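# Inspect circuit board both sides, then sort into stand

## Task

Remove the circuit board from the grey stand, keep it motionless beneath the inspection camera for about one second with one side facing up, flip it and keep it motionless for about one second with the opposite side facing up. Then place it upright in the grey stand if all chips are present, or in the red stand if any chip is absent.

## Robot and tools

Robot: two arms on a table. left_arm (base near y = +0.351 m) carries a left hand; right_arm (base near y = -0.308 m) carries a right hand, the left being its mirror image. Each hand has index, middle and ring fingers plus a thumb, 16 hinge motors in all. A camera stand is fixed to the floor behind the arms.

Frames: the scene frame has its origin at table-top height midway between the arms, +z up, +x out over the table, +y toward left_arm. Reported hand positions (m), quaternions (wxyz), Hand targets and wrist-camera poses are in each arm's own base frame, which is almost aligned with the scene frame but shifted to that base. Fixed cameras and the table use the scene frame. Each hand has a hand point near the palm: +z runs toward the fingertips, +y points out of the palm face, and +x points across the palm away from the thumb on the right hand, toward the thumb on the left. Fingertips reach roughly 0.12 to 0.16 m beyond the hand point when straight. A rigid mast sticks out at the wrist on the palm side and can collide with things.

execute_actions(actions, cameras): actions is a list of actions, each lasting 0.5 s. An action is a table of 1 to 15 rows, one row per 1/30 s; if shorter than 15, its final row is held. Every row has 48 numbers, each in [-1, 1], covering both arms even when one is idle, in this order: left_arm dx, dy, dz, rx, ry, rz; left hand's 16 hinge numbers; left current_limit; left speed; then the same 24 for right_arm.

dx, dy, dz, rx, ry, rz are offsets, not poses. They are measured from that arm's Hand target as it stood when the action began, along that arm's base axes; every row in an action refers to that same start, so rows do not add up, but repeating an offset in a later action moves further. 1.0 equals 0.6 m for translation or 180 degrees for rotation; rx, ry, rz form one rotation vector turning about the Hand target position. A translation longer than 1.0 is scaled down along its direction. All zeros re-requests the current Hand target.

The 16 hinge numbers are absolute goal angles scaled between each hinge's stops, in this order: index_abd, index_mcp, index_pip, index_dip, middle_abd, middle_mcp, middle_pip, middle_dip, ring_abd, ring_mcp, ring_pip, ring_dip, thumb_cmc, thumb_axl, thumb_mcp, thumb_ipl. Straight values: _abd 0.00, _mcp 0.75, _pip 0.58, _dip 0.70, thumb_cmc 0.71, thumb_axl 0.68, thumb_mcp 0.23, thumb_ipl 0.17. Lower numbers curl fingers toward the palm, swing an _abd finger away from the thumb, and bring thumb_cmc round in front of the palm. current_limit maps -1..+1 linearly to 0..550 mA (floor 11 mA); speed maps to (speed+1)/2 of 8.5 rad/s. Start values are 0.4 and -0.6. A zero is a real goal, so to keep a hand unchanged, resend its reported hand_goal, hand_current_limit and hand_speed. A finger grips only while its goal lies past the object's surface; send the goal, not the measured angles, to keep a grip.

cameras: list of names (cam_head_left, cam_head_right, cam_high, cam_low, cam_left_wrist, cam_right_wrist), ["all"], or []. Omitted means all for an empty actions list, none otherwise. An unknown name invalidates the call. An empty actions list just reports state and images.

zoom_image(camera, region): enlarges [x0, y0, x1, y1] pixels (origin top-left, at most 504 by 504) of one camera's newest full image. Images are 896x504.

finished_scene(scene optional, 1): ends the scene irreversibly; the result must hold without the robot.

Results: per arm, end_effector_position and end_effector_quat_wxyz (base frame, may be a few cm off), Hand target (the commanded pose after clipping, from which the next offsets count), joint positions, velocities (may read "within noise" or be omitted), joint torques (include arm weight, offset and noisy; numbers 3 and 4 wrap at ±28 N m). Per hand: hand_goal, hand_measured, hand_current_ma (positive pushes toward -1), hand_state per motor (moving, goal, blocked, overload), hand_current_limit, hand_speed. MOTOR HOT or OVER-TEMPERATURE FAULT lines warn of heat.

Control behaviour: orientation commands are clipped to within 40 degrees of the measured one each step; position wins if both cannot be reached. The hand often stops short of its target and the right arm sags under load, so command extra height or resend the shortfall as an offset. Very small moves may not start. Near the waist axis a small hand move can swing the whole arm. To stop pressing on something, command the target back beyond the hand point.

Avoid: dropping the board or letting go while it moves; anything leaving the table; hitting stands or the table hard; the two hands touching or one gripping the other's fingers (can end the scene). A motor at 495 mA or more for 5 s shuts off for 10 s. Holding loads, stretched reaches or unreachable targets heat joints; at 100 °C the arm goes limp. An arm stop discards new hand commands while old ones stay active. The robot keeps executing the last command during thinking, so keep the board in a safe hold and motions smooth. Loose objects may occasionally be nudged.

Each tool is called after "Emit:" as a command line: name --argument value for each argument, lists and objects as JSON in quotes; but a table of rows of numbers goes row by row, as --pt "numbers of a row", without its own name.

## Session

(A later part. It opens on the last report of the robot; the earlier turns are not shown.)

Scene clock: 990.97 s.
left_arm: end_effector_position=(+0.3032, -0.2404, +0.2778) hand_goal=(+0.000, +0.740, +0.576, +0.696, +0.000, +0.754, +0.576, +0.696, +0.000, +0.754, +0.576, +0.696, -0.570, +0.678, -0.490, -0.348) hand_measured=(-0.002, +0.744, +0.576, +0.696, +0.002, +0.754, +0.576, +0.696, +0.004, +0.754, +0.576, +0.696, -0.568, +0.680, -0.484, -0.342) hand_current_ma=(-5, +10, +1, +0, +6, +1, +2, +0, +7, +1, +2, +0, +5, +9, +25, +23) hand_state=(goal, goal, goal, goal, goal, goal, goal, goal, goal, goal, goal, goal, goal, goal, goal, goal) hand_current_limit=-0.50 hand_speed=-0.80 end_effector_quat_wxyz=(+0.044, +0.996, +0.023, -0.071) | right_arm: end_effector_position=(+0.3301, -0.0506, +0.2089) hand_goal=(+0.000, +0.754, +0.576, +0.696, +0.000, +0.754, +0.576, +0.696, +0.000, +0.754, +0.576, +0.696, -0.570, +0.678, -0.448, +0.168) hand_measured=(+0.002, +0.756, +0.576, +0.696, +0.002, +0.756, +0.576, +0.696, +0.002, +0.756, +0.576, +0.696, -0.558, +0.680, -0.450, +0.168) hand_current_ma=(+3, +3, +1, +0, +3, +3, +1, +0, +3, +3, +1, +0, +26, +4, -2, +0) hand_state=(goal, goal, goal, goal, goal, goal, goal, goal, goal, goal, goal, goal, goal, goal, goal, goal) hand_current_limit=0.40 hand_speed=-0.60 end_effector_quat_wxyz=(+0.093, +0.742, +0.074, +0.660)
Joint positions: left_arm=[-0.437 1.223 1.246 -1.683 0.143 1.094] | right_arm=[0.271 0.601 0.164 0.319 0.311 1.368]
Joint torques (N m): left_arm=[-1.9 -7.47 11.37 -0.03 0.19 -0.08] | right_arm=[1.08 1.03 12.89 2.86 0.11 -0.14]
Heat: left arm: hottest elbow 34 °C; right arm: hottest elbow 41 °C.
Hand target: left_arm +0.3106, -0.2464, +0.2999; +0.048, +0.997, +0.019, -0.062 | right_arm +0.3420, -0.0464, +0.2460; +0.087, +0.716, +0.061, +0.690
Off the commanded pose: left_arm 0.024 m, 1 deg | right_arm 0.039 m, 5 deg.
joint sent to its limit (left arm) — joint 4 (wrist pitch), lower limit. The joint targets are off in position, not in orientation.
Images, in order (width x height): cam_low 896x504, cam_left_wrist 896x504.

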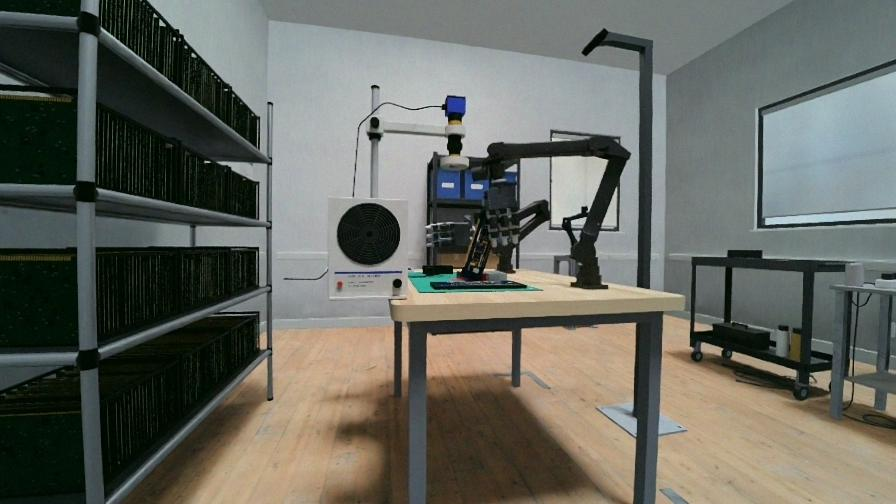

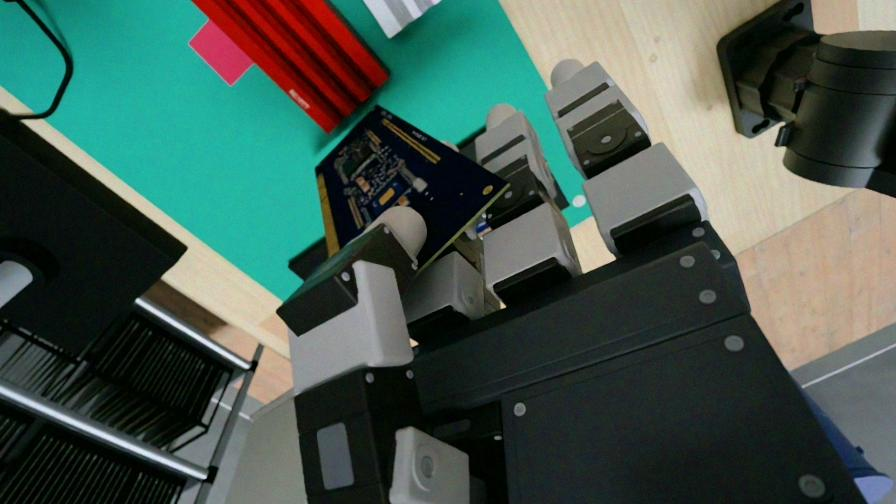

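Emit:
execute_actions --actions '[[[0.02,0,-0.03,0,0,0,0,0.74,0.576,0.696,0,0.754,0.576,0.696,0,0.754,0.576,0.696,-0.571,0.678,-0.49,-0.348,-0.5,-0.8,0,0,0,0,0,0,0,0.754,0.576,0.696,0,0.754,0.576,0.696,0,0.754,0.576,0.696,-0.571,0.678,-0.449,0.168,0.4,-0.6]],[[0.04,0,-0.01,0,0,0,0,0.74,0.576,0.696,0,0.754,0.576,0.696,0,0.754,0.576,0.696,-0.571,0.678,-0.49,-0.348,-0.5,-0.8,0,0,0,0,0,0,0,0.754,0.576,0.696,0,0.754,0.576,0.696,0,0.754,0.576,0.696,-0.571,0.678,-0.449,0.168,0.4,-0.6]]]' --cameras '["cam_low","cam_left_wrist","cam_head_left"]'

Emit:
zoom_image --camera "cam_low" --region '[400, 130, 600, 310]'

Scene clock: 1004.70 s.
left_arm: end_effector_position=(+0.3291, -0.2407, +0.2506) hand_goal=(+0.000, +0.740, +0.576, +0.696, +0.000, +0.754, +0.576, +0.696, +0.000, +0.754, +0.576, +0.696, -0.570, +0.678, -0.490, -0.348) hand_measured=(-0.002, +0.742, +0.576, +0.696, +0.002, +0.754, +0.576, +0.696, +0.004, +0.754, +0.576, +0.696, -0.568, +0.680, -0.488, -0.344) hand_current_ma=(-4, +5, +1, +0, +6, +1, +2, +0, +7, +1, +2, +0, +5, +5, +7, +11) hand_state=(goal, goal, goal, goal, goal, goal, goal, goal, goal, goal, goal, goal, goal, goal, goal, goal) hand_current_limit=-0.50 hand_speed=-0.80 end_effector_quat_wxyz=(+0.034, +0.995, +0.025, -0.088) | right_arm: end_effector_position=(+0.3301, -0.0506, +0.2089) hand_goal=(+0.000, +0.754, +0.576, +0.696, +0.000, +0.754, +0.576, +0.696, +0.000, +0.754, +0.576, +0.696, -0.570, +0.678, -0.448, +0.168) hand_measured=(+0.002, +0.756, +0.576, +0.696, +0.002, +0.756, +0.576, +0.696, +0.002, +0.756, +0.576, +0.696, -0.558, +0.680, -0.450, +0.168) hand_current_ma=(+3, +3, +1, +0, +3, +3, +1, +0, +3, +3, +1, +0, +26, +4, -2, +0) hand_state=(goal, goal, goal, goal, goal, goal, goal, goal, goal, goal, goal, goal, goal, goal, goal, goal) hand_current_limit=0.40 hand_speed=-0.60 end_effector_quat_wxyz=(+0.093, +0.742, +0.074, +0.660)
Joint positions: left_arm=[-0.409 1.312 1.257 -1.648 0.135 1.12] | right_arm=[0.271 0.601 0.164 0.319 0.311 1.368]
Joint torques (N m): left_arm=[0.21 -7.88 12.92 0.32 0.13 0.08] | right_arm=[1.03 1.49 13.04 2.96 0.1 -0.11]
Heat: left arm: hottest elbow 33 °C; right arm: hottest elbow 41 °C.
Hand target: left_arm +0.3466, -0.2464, +0.2759; +0.048, +0.997, +0.019, -0.062 | right_arm +0.3420, -0.0464, +0.2460; +0.087, +0.716, +0.061, +0.690
Off the commanded pose: left_arm 0.031 m, 3 deg | right_arm 0.039 m, 5 deg.
Images, in order (width x height): cam_head_left 896x504, cam_low 896x504, cam_left_wrist 896x504.

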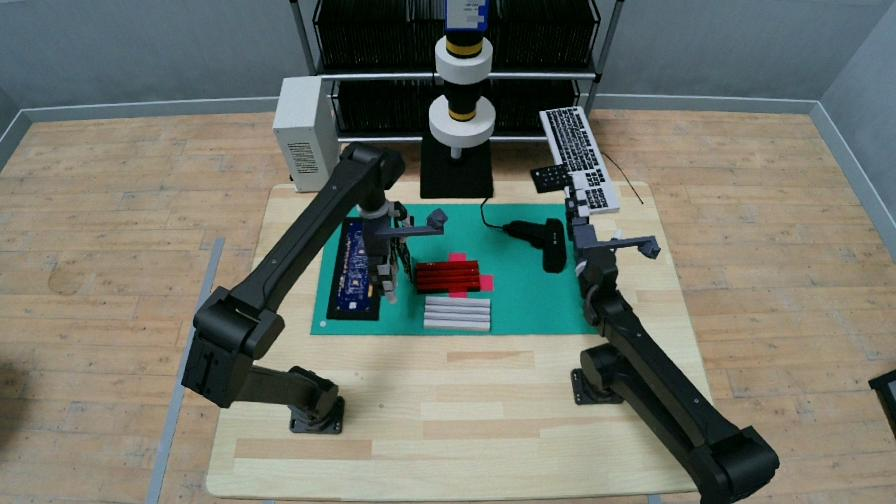

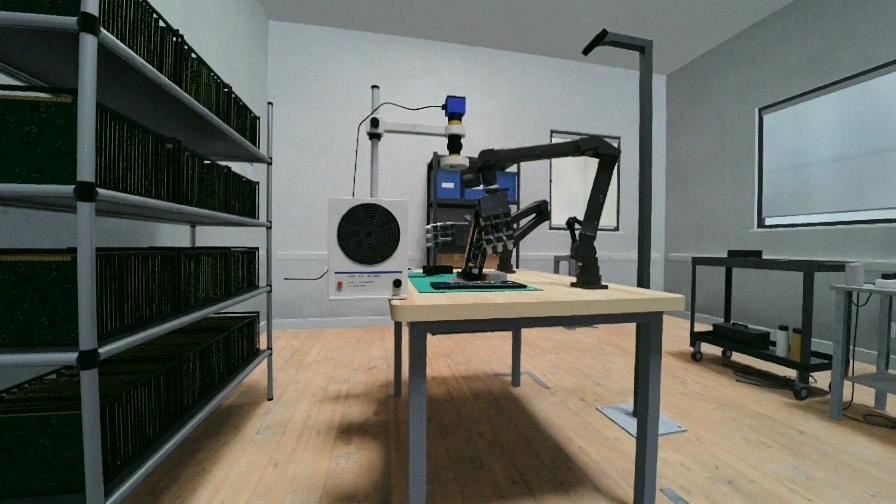

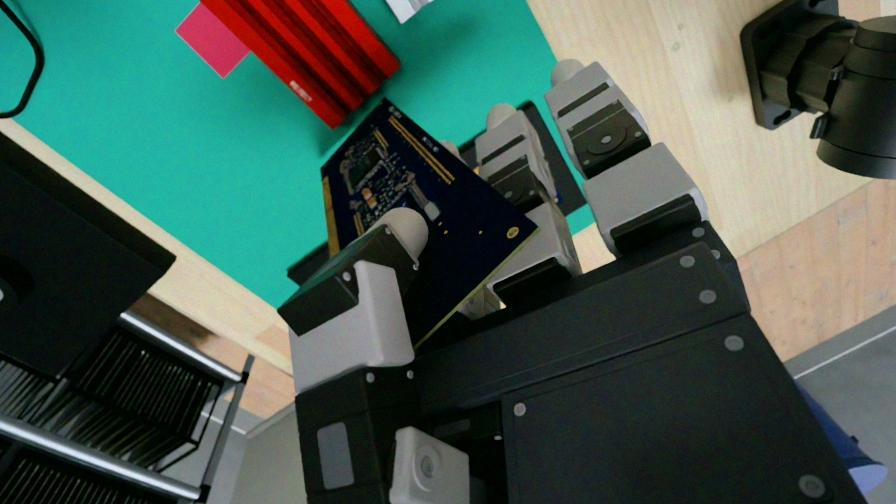

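Scaled by 2.520 from the camera's 896x504 image, which has a finer 1280x720 frame.

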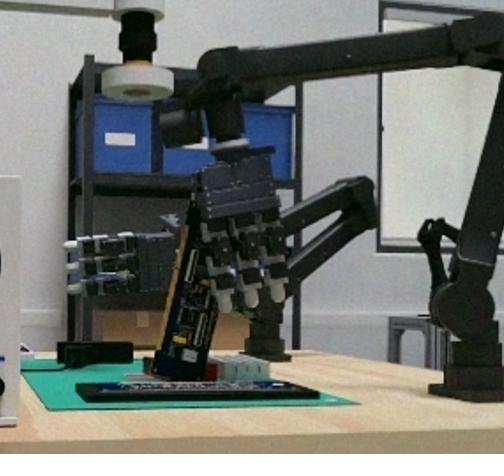

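Emit:
execute_actions --actions '[[[0,0,0,0,-0.06,0,0,0.74,0.576,0.696,0,0.754,0.576,0.696,0,0.754,0.576,0.696,-0.571,0.678,-0.48,-0.34,-0.5,-0.8,0,0,0,0,0,0,0,0.754,0.576,0.696,0,0.754,0.576,0.696,0,0.754,0.576,0.696,-0.571,0.678,-0.449,0.168,0.4,-0.6]],[[0.02,0,-0.01,0,-0.06,0,0,0.74,0.576,0.696,0,0.754,0.576,0.696,0,0.754,0.576,0.696,-0.571,0.678,-0.48,-0.34,-0.5,-0.8,0,0,0,0,0,0,0,0.754,0.576,0.696,0,0.754,0.576,0.696,0,0.754,0.576,0.696,-0.571,0.678,-0.449,0.168,0.4,-0.6]]]' --cameras '["cam_low","cam_left_wrist","cam_head_left"]'

Emit:
zoom_image --camera "cam_low" --region '[400, 130, 600, 310]'

Scene clock: 1021.37 s.
left_arm: end_effector_position=(+0.3630, -0.2376, +0.2697) hand_goal=(+0.000, +0.740, +0.576, +0.696, +0.000, +0.754, +0.576, +0.696, +0.000, +0.754, +0.576, +0.696, -0.570, +0.678, -0.480, -0.340) hand_measured=(-0.004, +0.744, +0.578, +0.696, +0.002, +0.754, +0.576, +0.696, +0.002, +0.754, +0.576, +0.696, -0.568, +0.680, -0.480, -0.338) hand_current_ma=(-10, +8, +8, +0, +4, +0, +2, +0, +5, +1, +2, +0, +3, +4, +1, +4) hand_state=(goal, goal, goal, goal, goal, goal, goal, goal, goal, goal, goal, goal, goal, goal, goal, goal) hand_current_limit=-0.50 hand_speed=-0.80 end_effector_quat_wxyz=(+0.044, +0.992, +0.015, +0.120) | right_arm: end_effector_position=(+0.3301, -0.0506, +0.2089) hand_goal=(+0.000, +0.754, +0.576, +0.696, +0.000, +0.754, +0.576, +0.696, +0.000, +0.754, +0.576, +0.696, -0.570, +0.678, -0.448, +0.168) hand_measured=(+0.002, +0.756, +0.576, +0.696, +0.002, +0.756, +0.576, +0.696, +0.002, +0.756, +0.576, +0.696, -0.558, +0.680, -0.450, +0.168) hand_current_ma=(+3, +3, +1, +0, +3, +3, +1, +0, +3, +3, +1, +0, +26, +4, -2, +0) hand_state=(goal, goal, goal, goal, goal, goal, goal, goal, goal, goal, goal, goal, goal, goal, goal, goal) hand_current_limit=0.40 hand_speed=-0.60 end_effector_quat_wxyz=(+0.093, +0.742, +0.074, +0.660)
Joint positions: left_arm=[-0.437 1.148 1.128 -1.297 -0.026 1.106] | right_arm=[0.271 0.601 0.164 0.319 0.311 1.368]
Joint torques (N m): left_arm=[-2.43 -7.47 7.73 1.55 -0.1 -0.13] | right_arm=[1.26 1.55 13.07 2.81 0.12 -0.12]
Heat: left arm: hottest elbow 33 °C; right arm: hottest elbow 41 °C.
Hand target: left_arm +0.3586, -0.2464, +0.2699; +0.051, +0.991, +0.010, +0.126 | right_arm +0.3420, -0.0464, +0.2460; +0.087, +0.716, +0.061, +0.690
Off the commanded pose: left_arm 0.010 m, 1 deg | right_arm 0.039 m, 5 deg.
Images, in order (width x height): cam_head_left 896x504, cam_low 896x504, cam_left_wrist 896x504.

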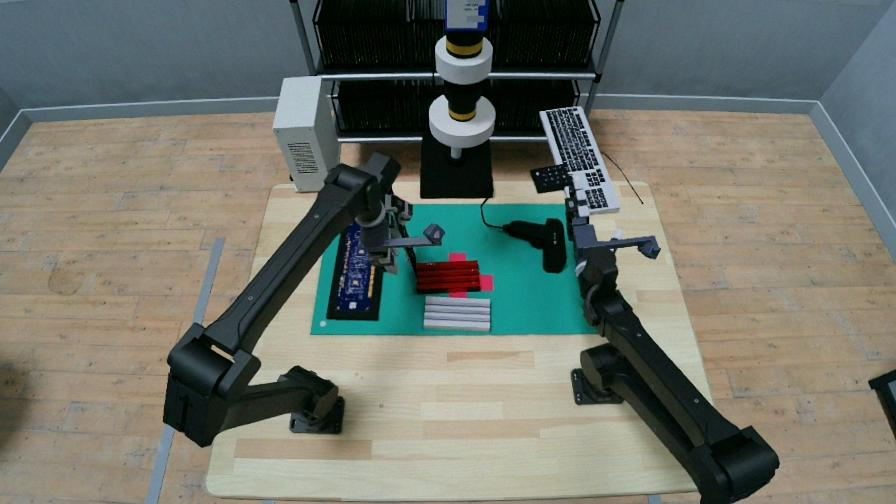

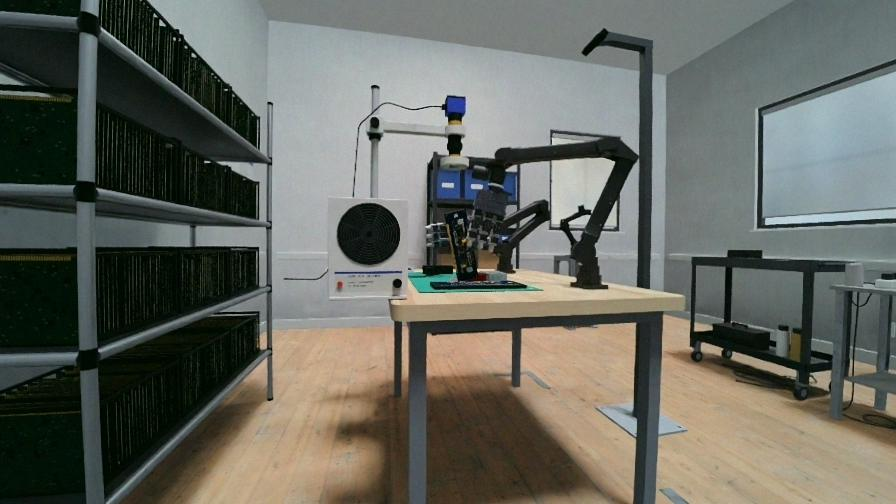

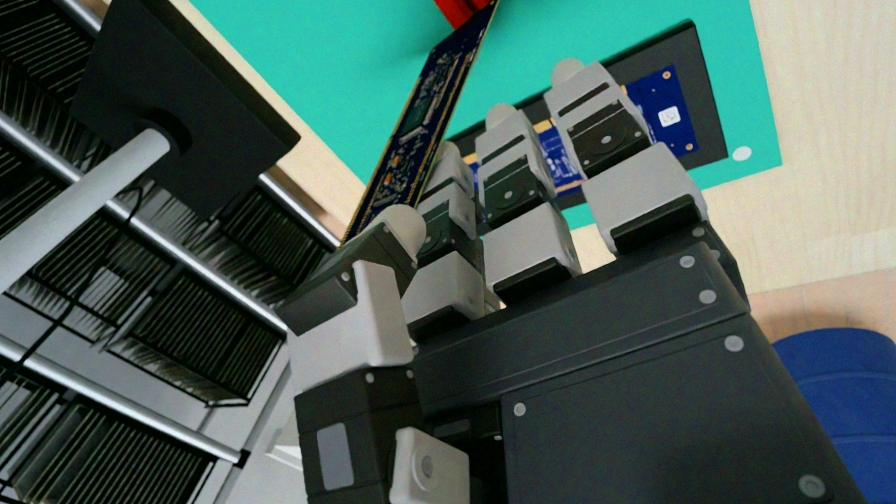

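Scaled by 2.520 from the camera's 896x504 image, which has a finer 1280x720 frame.

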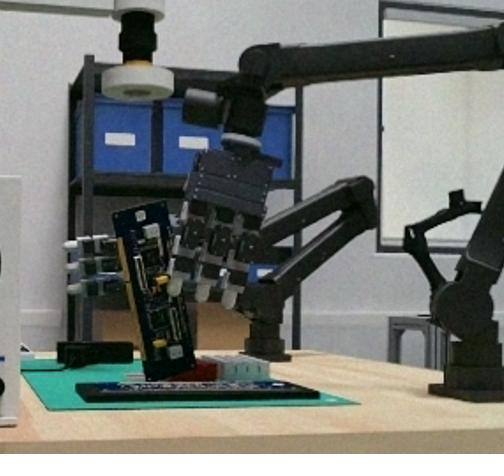

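Emit:
execute_actions --actions '[[[0,0,0,0,0,0,0,0.74,0.576,0.696,0,0.754,0.576,0.696,0,0.754,0.576,0.696,-0.571,0.678,-0.6,-0.37,0.0,-0.8,0,0,0,0,0,0,0,0.754,0.576,0.696,0,0.754,0.576,0.696,0,0.754,0.576,0.696,-0.571,0.678,-0.449,0.168,0.4,-0.6]]]' --cameras '["cam_low","cam_left_wrist","cam_high","cam_head_left"]'

Emit:
zoom_image --camera "cam_left_wrist" --region '[280, 0, 540, 360]'

Emit:
zoom_image --camera "cam_low" --region '[430, 180, 520, 300]'

Emit:
zoom_image --camera "cam_high" --region '[390, 100, 560, 320]'

Emit:
zoom_image --camera "cam_head_left" --region '[340, 180, 500, 320]'

Scene clock: 1036.77 s.
left_arm: end_effector_position=(+0.3632, -0.2376, +0.2698) hand_goal=(+0.000, +0.740, +0.576, +0.696, +0.000, +0.754, +0.576, +0.696, +0.000, +0.754, +0.576, +0.696, -0.570, +0.678, -0.600, -0.370) hand_measured=(-0.004, +0.744, +0.578, +0.696, +0.002, +0.754, +0.576, +0.696, +0.002, +0.754, +0.576, +0.696, -0.568, +0.680, -0.590, -0.366) hand_current_ma=(-10, +8, +8, +0, +4, +0, +2, +0, +5, +1, +2, +0, +3, +4, +41, +12) hand_state=(goal, goal, goal, goal, goal, goal, goal, goal, goal, goal, goal, goal, goal, goal, goal, goal) hand_current_limit=0.00 hand_speed=-0.80 end_effector_quat_wxyz=(+0.044, +0.992, +0.016, +0.120) | right_arm: end_effector_position=(+0.3301, -0.0506, +0.2089) hand_goal=(+0.000, +0.754, +0.576, +0.696, +0.000, +0.754, +0.576, +0.696, +0.000, +0.754, +0.576, +0.696, -0.570, +0.678, -0.448, +0.168) hand_measured=(+0.002, +0.756, +0.576, +0.696, +0.002, +0.756, +0.576, +0.696, +0.002, +0.756, +0.576, +0.696, -0.558, +0.680, -0.450, +0.168) hand_current_ma=(+3, +3, +1, +0, +3, +3, +1, +0, +3, +3, +1, +0, +26, +4, -2, +0) hand_state=(goal, goal, goal, goal, goal, goal, goal, goal, goal, goal, goal, goal, goal, goal, goal, goal) hand_current_limit=0.40 hand_speed=-0.60 end_effector_quat_wxyz=(+0.093, +0.742, +0.074, +0.660)
Joint positions: left_arm=[-0.437 1.148 1.128 -1.297 -0.026 1.105] | right_arm=[0.271 0.601 0.164 0.319 0.311 1.368]
Joint torques (N m): left_arm=[-2.37 -7.53 7.71 1.58 -0.1 -0.13] | right_arm=[1.2 1.49 12.97 2.82 0.12 -0.08]
Heat: left arm: hottest elbow 32 °C; right arm: hottest elbow 41 °C.
Hand target: left_arm +0.3586, -0.2464, +0.2699; +0.051, +0.991, +0.010, +0.126 | right_arm +0.3420, -0.0464, +0.2460; +0.087, +0.716, +0.061, +0.690
Off the commanded pose: left_arm 0.010 m, 1 deg | right_arm 0.039 m, 5 deg.
Images, in order (width x height): cam_head_left 896x504, cam_high 896x504, cam_low 896x504, cam_left_wrist 896x504.

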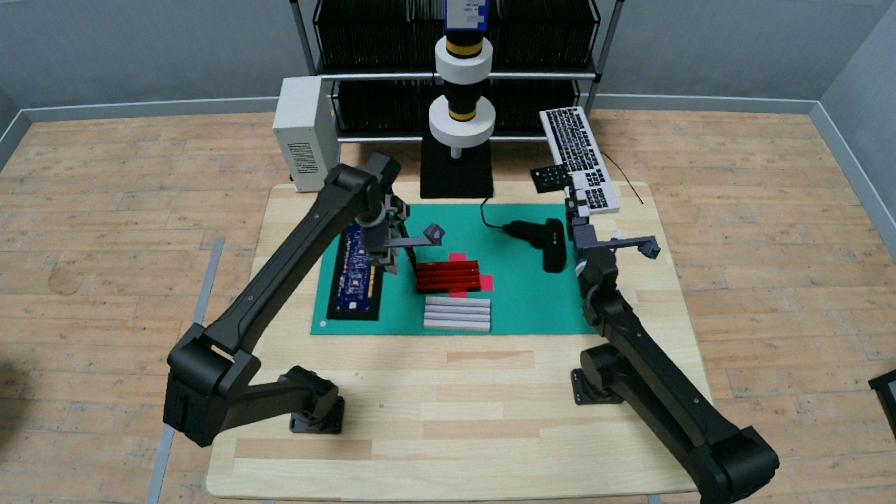

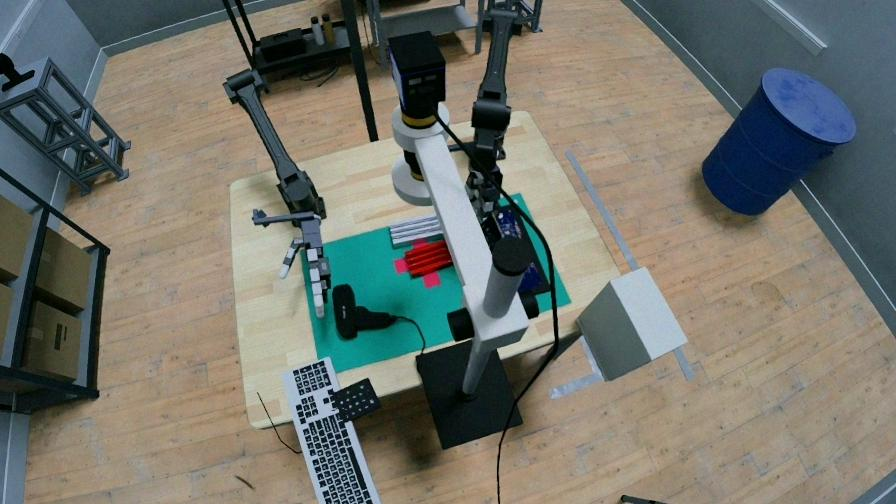

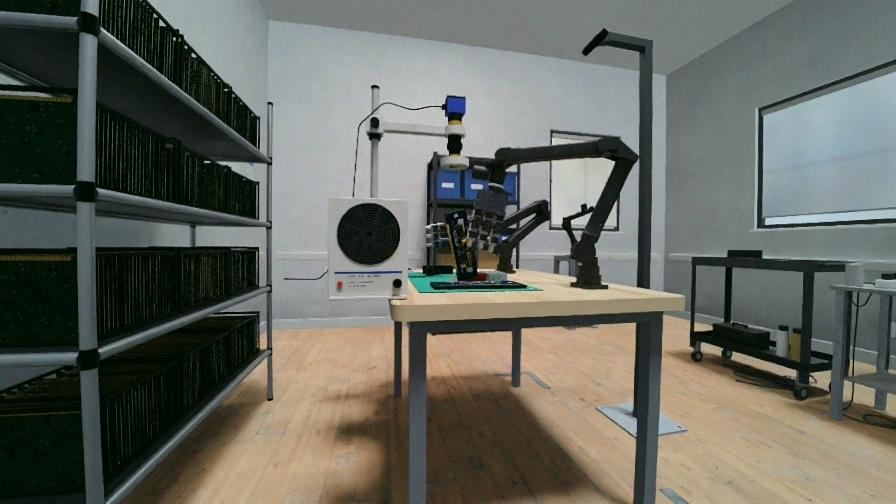

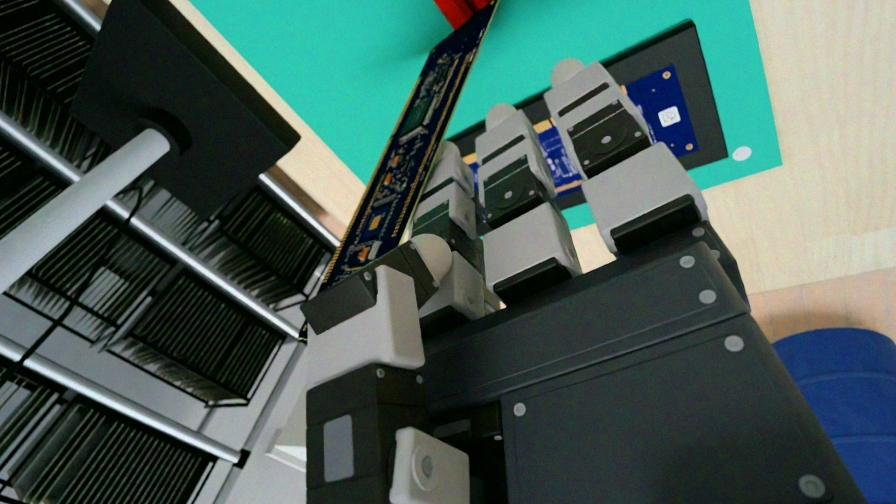

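Scaled by 1.400 from the camera's 896x504 image, which has a finer 1280x720 frame.

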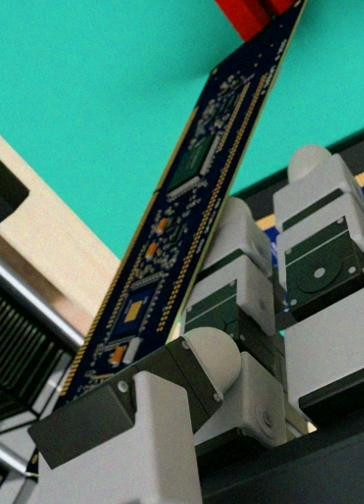

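Scaled by 4.200 from the camera's 896x504 image, which has a finer 1280x720 frame.

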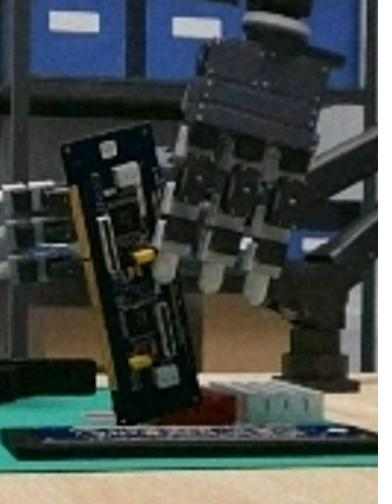

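Scaled by 2.291 from the camera's 896x504 image, which has a finer 1280x720 frame.

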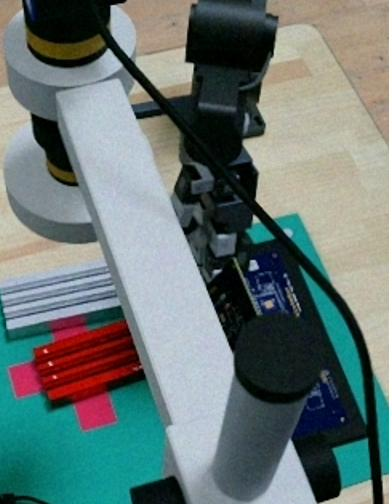

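Scaled by 3.150 from the camera's 896x504 image, which has a finer 1280x720 frame.

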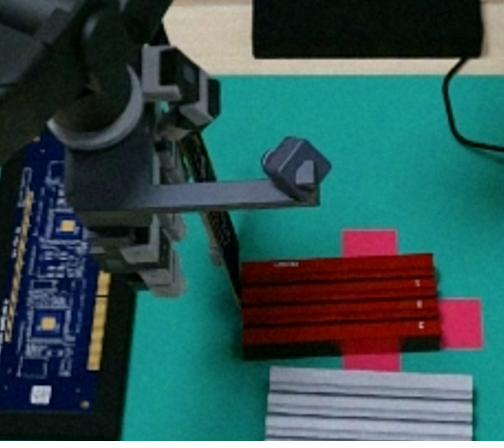

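Emit:
execute_actions --actions '[[[0,0,0,0,0,0,0,0.754,0.576,0.696,0,0.754,0.576,0.696,0,0.754,0.576,0.696,-0.571,0.678,0.226,0.168,0.2,-0.6,0,0,0,0,0,0,0,0.754,0.576,0.696,0,0.754,0.576,0.696,0,0.754,0.576,0.696,-0.571,0.678,-0.449,0.168,0.4,-0.6]],[[0.025,0,0,0,0.025,0,0,0.754,0.576,0.696,0,0.754,0.576,0.696,0,0.754,0.576,0.696,-0.571,0.678,0.226,0.168,0.2,-0.6,0,0,0,0,0,0,0,0.754,0.576,0.696,0,0.754,0.576,0.696,0,0.754,0.576,0.696,-0.571,0.678,-0.449,0.168,0.4,-0.6],[0.05,0,0,0,0.05,0,0,0.754,0.576,0.696,0,0.754,0.576,0.696,0,0.754,0.576,0.696,-0.571,0.678,0.226,0.168,0.2,-0.6,0,0,0,0,0,0,0,0.754,0.576,0.696,0,0.754,0.576,0.696,0,0.754,0.576,0.696,-0.571,0.678,-0.449,0.168,0.4,-0.6]]]' --cameras '["cam_low","cam_left_wrist","cam_head_left"]'

Emit:
zoom_image --camera "cam_low" --region '[430, 150, 530, 300]'

Emit:
zoom_image --camera "cam_head_left" --region '[340, 160, 500, 300]'

Scene clock: 1065.57 s.
left_arm: end_effector_position=(+0.3720, -0.2405, +0.2375) hand_goal=(+0.000, +0.754, +0.576, +0.696, +0.000, +0.754, +0.576, +0.696, +0.000, +0.754, +0.576, +0.696, -0.570, +0.678, +0.226, +0.168) hand_measured=(-0.004, +0.754, +0.578, +0.696, +0.002, +0.754, +0.576, +0.696, +0.002, +0.754, +0.576, +0.696, -0.570, +0.680, +0.216, +0.164) hand_current_ma=(-7, +1, +7, +0, +4, +0, +2, +0, +4, +1, +2, +0, +0, +4, -40, -12) hand_state=(goal, goal, goal, goal, goal, goal, goal, goal, goal, goal, goal, goal, goal, goal, goal, goal) hand_current_limit=0.20 hand_speed=-0.60 end_effector_quat_wxyz=(+0.033, +0.999, +0.019, +0.019) | right_arm: end_effector_position=(+0.3301, -0.0506, +0.2089) hand_goal=(+0.000, +0.754, +0.576, +0.696, +0.000, +0.754, +0.576, +0.696, +0.000, +0.754, +0.576, +0.696, -0.570, +0.678, -0.448, +0.168) hand_measured=(+0.002, +0.756, +0.576, +0.696, +0.002, +0.756, +0.576, +0.696, +0.002, +0.756, +0.576, +0.696, -0.558, +0.680, -0.450, +0.168) hand_current_ma=(+3, +3, +1, +0, +3, +3, +1, +0, +3, +3, +1, +0, +26, +4, -2, +0) hand_state=(goal, goal, goal, goal, goal, goal, goal, goal, goal, goal, goal, goal, goal, goal, goal, goal) hand_current_limit=0.40 hand_speed=-0.60 end_effector_quat_wxyz=(+0.093, +0.742, +0.074, +0.660)
Joint positions: left_arm=[-0.403 1.295 1.202 -1.415 0.045 1.129] | right_arm=[0.271 0.601 0.164 0.319 0.311 1.368]
Joint torques (N m): left_arm=[0.15 -8.88 13.29 0.25 0.32 0.04] | right_arm=[1.08 1.67 12.98 2.89 0.11 -0.12]
Heat: left arm: hottest elbow 30 °C; right arm: hottest elbow 42 °C.
Hand target: left_arm +0.3886, -0.2464, +0.2699; +0.050, +0.998, +0.014, +0.048 | right_arm +0.3420, -0.0464, +0.2460; +0.087, +0.716, +0.061, +0.690
Off the commanded pose: left_arm 0.037 m, 4 deg | right_arm 0.039 m, 5 deg.
Images, in order (width x height): cam_head_left 896x504, cam_low 896x504, cam_left_wrist 896x504.

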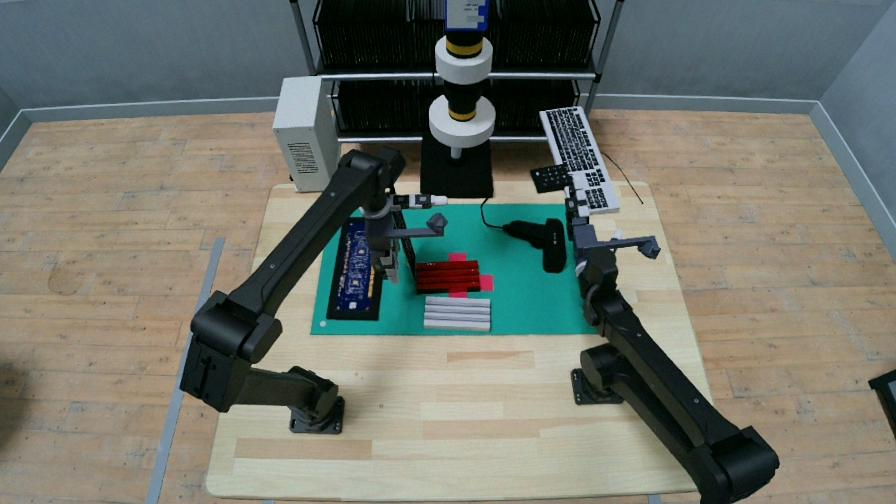

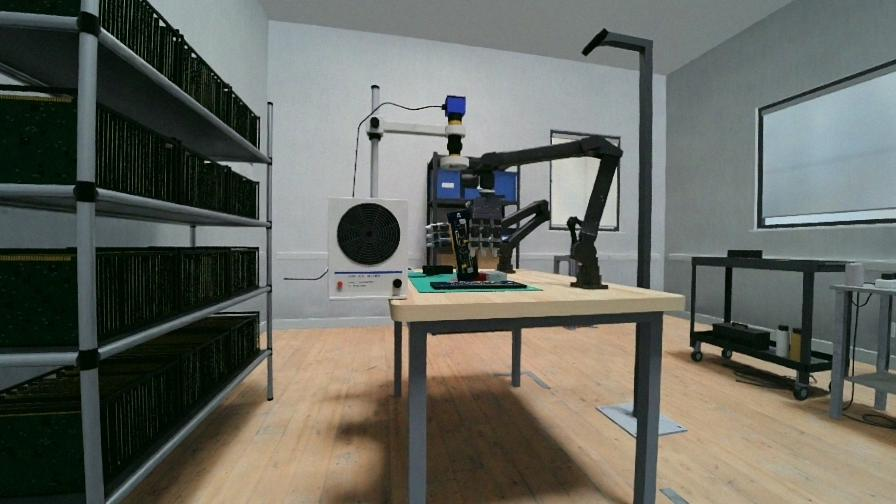

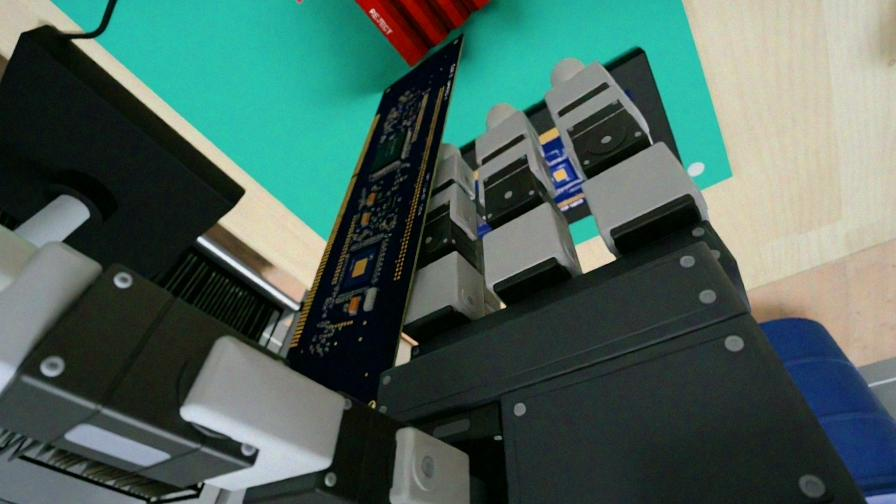

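Scaled by 3.360 from the camera's 896x504 image, which has a finer 1280x720 frame.

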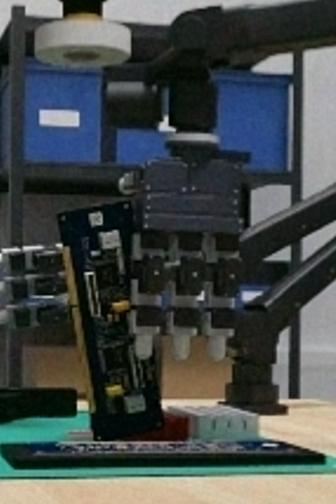

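Scaled by 3.150 from the camera's 896x504 image, which has a finer 1280x720 frame.

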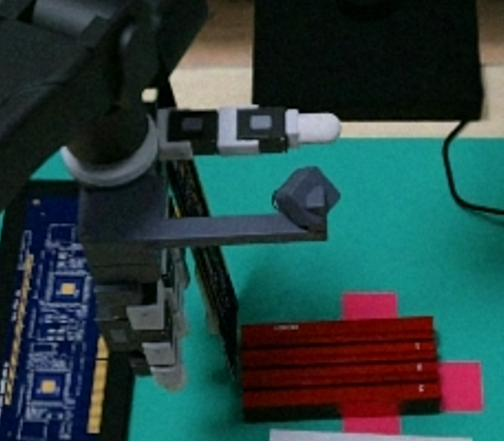

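Emit:
execute_actions --actions '[[[0.03,0,0,0,0.02,0,0,0.754,0.576,0.696,0,0.754,0.576,0.696,0,0.754,0.576,0.696,-0.571,0.678,0.226,0.168,0.2,-0.6,0,0,0,0,0,0,0,0.754,0.576,0.696,0,0.754,0.576,0.696,0,0.754,0.576,0.696,-0.571,0.678,-0.449,0.168,0.4,-0.6],[0.06,0,0,0,0.04,0,0,0.754,0.576,0.696,0,0.754,0.576,0.696,0,0.754,0.576,0.696,-0.571,0.678,0.226,0.168,0.2,-0.6,0,0,0,0,0,0,0,0.754,0.576,0.696,0,0.754,0.576,0.696,0,0.754,0.576,0.696,-0.571,0.678,-0.449,0.168,0.4,-0.6]],[[0.04,0,0,0,0.03,0,0,0.754,0.576,0.696,0,0.754,0.576,0.696,0,0.754,0.576,0.696,-0.571,0.678,0.226,0.168,0.2,-0.6,0,0,0,0,0,0,0,0.754,0.576,0.696,0,0.754,0.576,0.696,0,0.754,0.576,0.696,-0.571,0.678,-0.449,0.168,0.4,-0.6]]]' --cameras '["cam_low","cam_left_wrist","cam_head_left"]'

Emit:
zoom_image --camera "cam_low" --region '[430, 150, 530, 300]'

Emit:
zoom_image --camera "cam_head_left" --region '[340, 160, 500, 300]'

Scene clock: 1080.90 s.
left_arm: end_effector_position=(+0.4325, -0.2449, +0.2496) hand_goal=(+0.000, +0.754, +0.576, +0.696, +0.000, +0.754, +0.576, +0.696, +0.000, +0.754, +0.576, +0.696, -0.570, +0.678, +0.226, +0.168) hand_measured=(-0.002, +0.754, +0.578, +0.696, +0.002, +0.754, +0.576, +0.696, +0.002, +0.754, +0.576, +0.696, -0.570, +0.680, +0.216, +0.164) hand_current_ma=(-3, +2, +7, +0, +4, +0, +2, +0, +4, +0, +2, +0, +0, +4, -36, -12) hand_state=(goal, goal, goal, goal, goal, goal, goal, goal, goal, goal, goal, goal, goal, goal, goal, goal) hand_current_limit=0.20 hand_speed=-0.60 end_effector_quat_wxyz=(+0.038, +0.996, +0.021, -0.077) | right_arm: end_effector_position=(+0.3301, -0.0506, +0.2089) hand_goal=(+0.000, +0.754, +0.576, +0.696, +0.000, +0.754, +0.576, +0.696, +0.000, +0.754, +0.576, +0.696, -0.570, +0.678, -0.448, +0.168) hand_measured=(+0.002, +0.756, +0.576, +0.696, +0.002, +0.756, +0.576, +0.696, +0.002, +0.756, +0.576, +0.696, -0.558, +0.680, -0.450, +0.168) hand_current_ma=(+3, +3, +1, +0, +3, +3, +1, +0, +3, +3, +1, +0, +26, +4, -2, +0) hand_state=(goal, goal, goal, goal, goal, goal, goal, goal, goal, goal, goal, goal, goal, goal, goal, goal) hand_current_limit=0.40 hand_speed=-0.60 end_effector_quat_wxyz=(+0.093, +0.742, +0.074, +0.660)
Joint positions: left_arm=[-0.328 1.556 1.507 -1.642 0.123 1.207] | right_arm=[0.271 0.601 0.164 0.319 0.311 1.368]
Joint torques (N m): left_arm=[0.38 -11.69 12.78 -0.18 0.43 0.07] | right_arm=[1.49 1.08 12.89 2.92 0.11 -0.13]
Heat: left arm: hottest elbow 32 °C; right arm: hottest elbow 42 °C.
Hand target: left_arm +0.4486, -0.2464, +0.2699; +0.048, +0.997, +0.019, -0.062 | right_arm +0.3420, -0.0464, +0.2460; +0.087, +0.716, +0.061, +0.690
Off the commanded pose: left_arm 0.026 m, 2 deg | right_arm 0.039 m, 5 deg.
Images, in order (width x height): cam_head_left 896x504, cam_low 896x504, cam_left_wrist 896x504.

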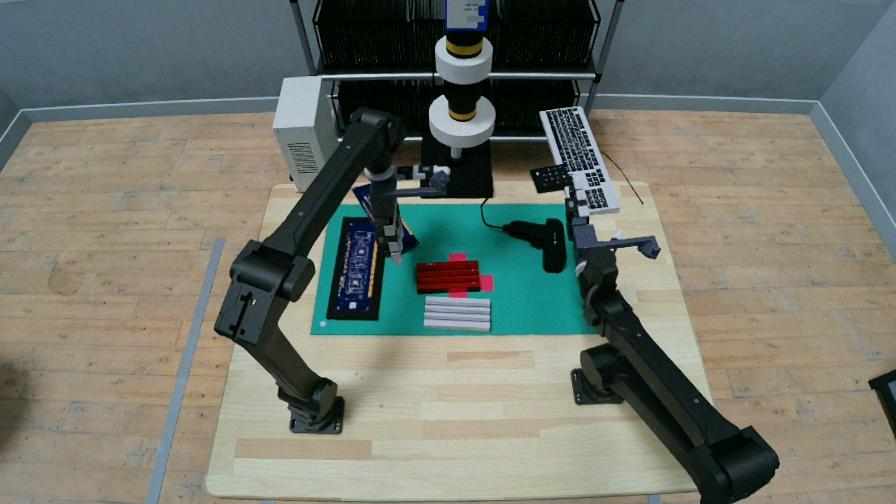

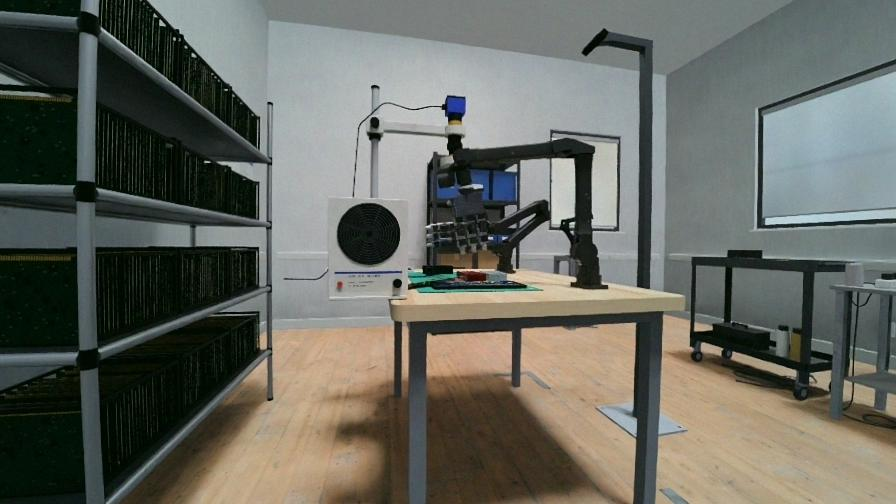

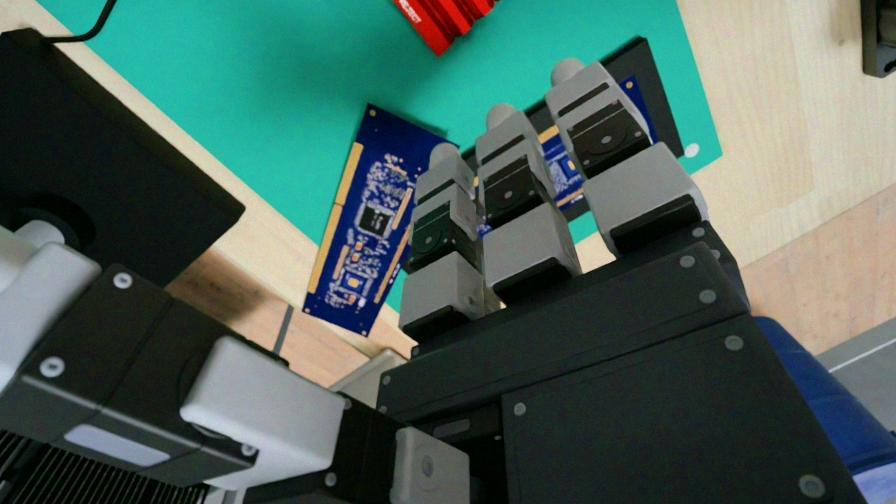

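Scaled by 3.360 from the camera's 896x504 image, which has a finer 1280x720 frame.

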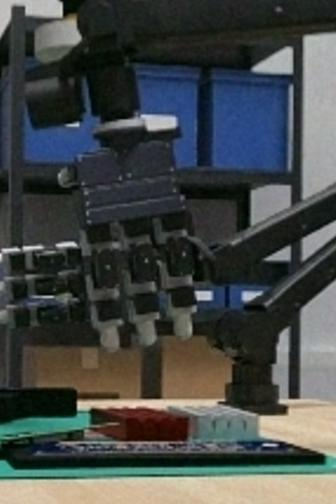

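Scaled by 3.150 from the camera's 896x504 image, which has a finer 1280x720 frame.

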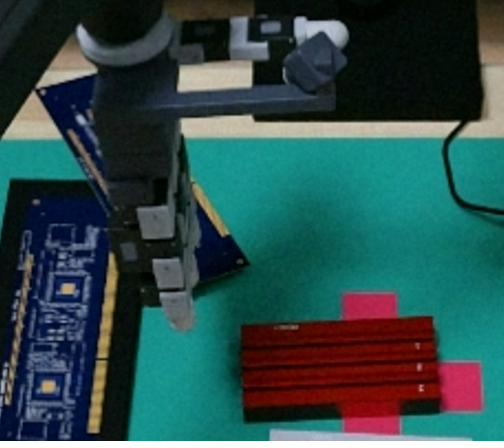

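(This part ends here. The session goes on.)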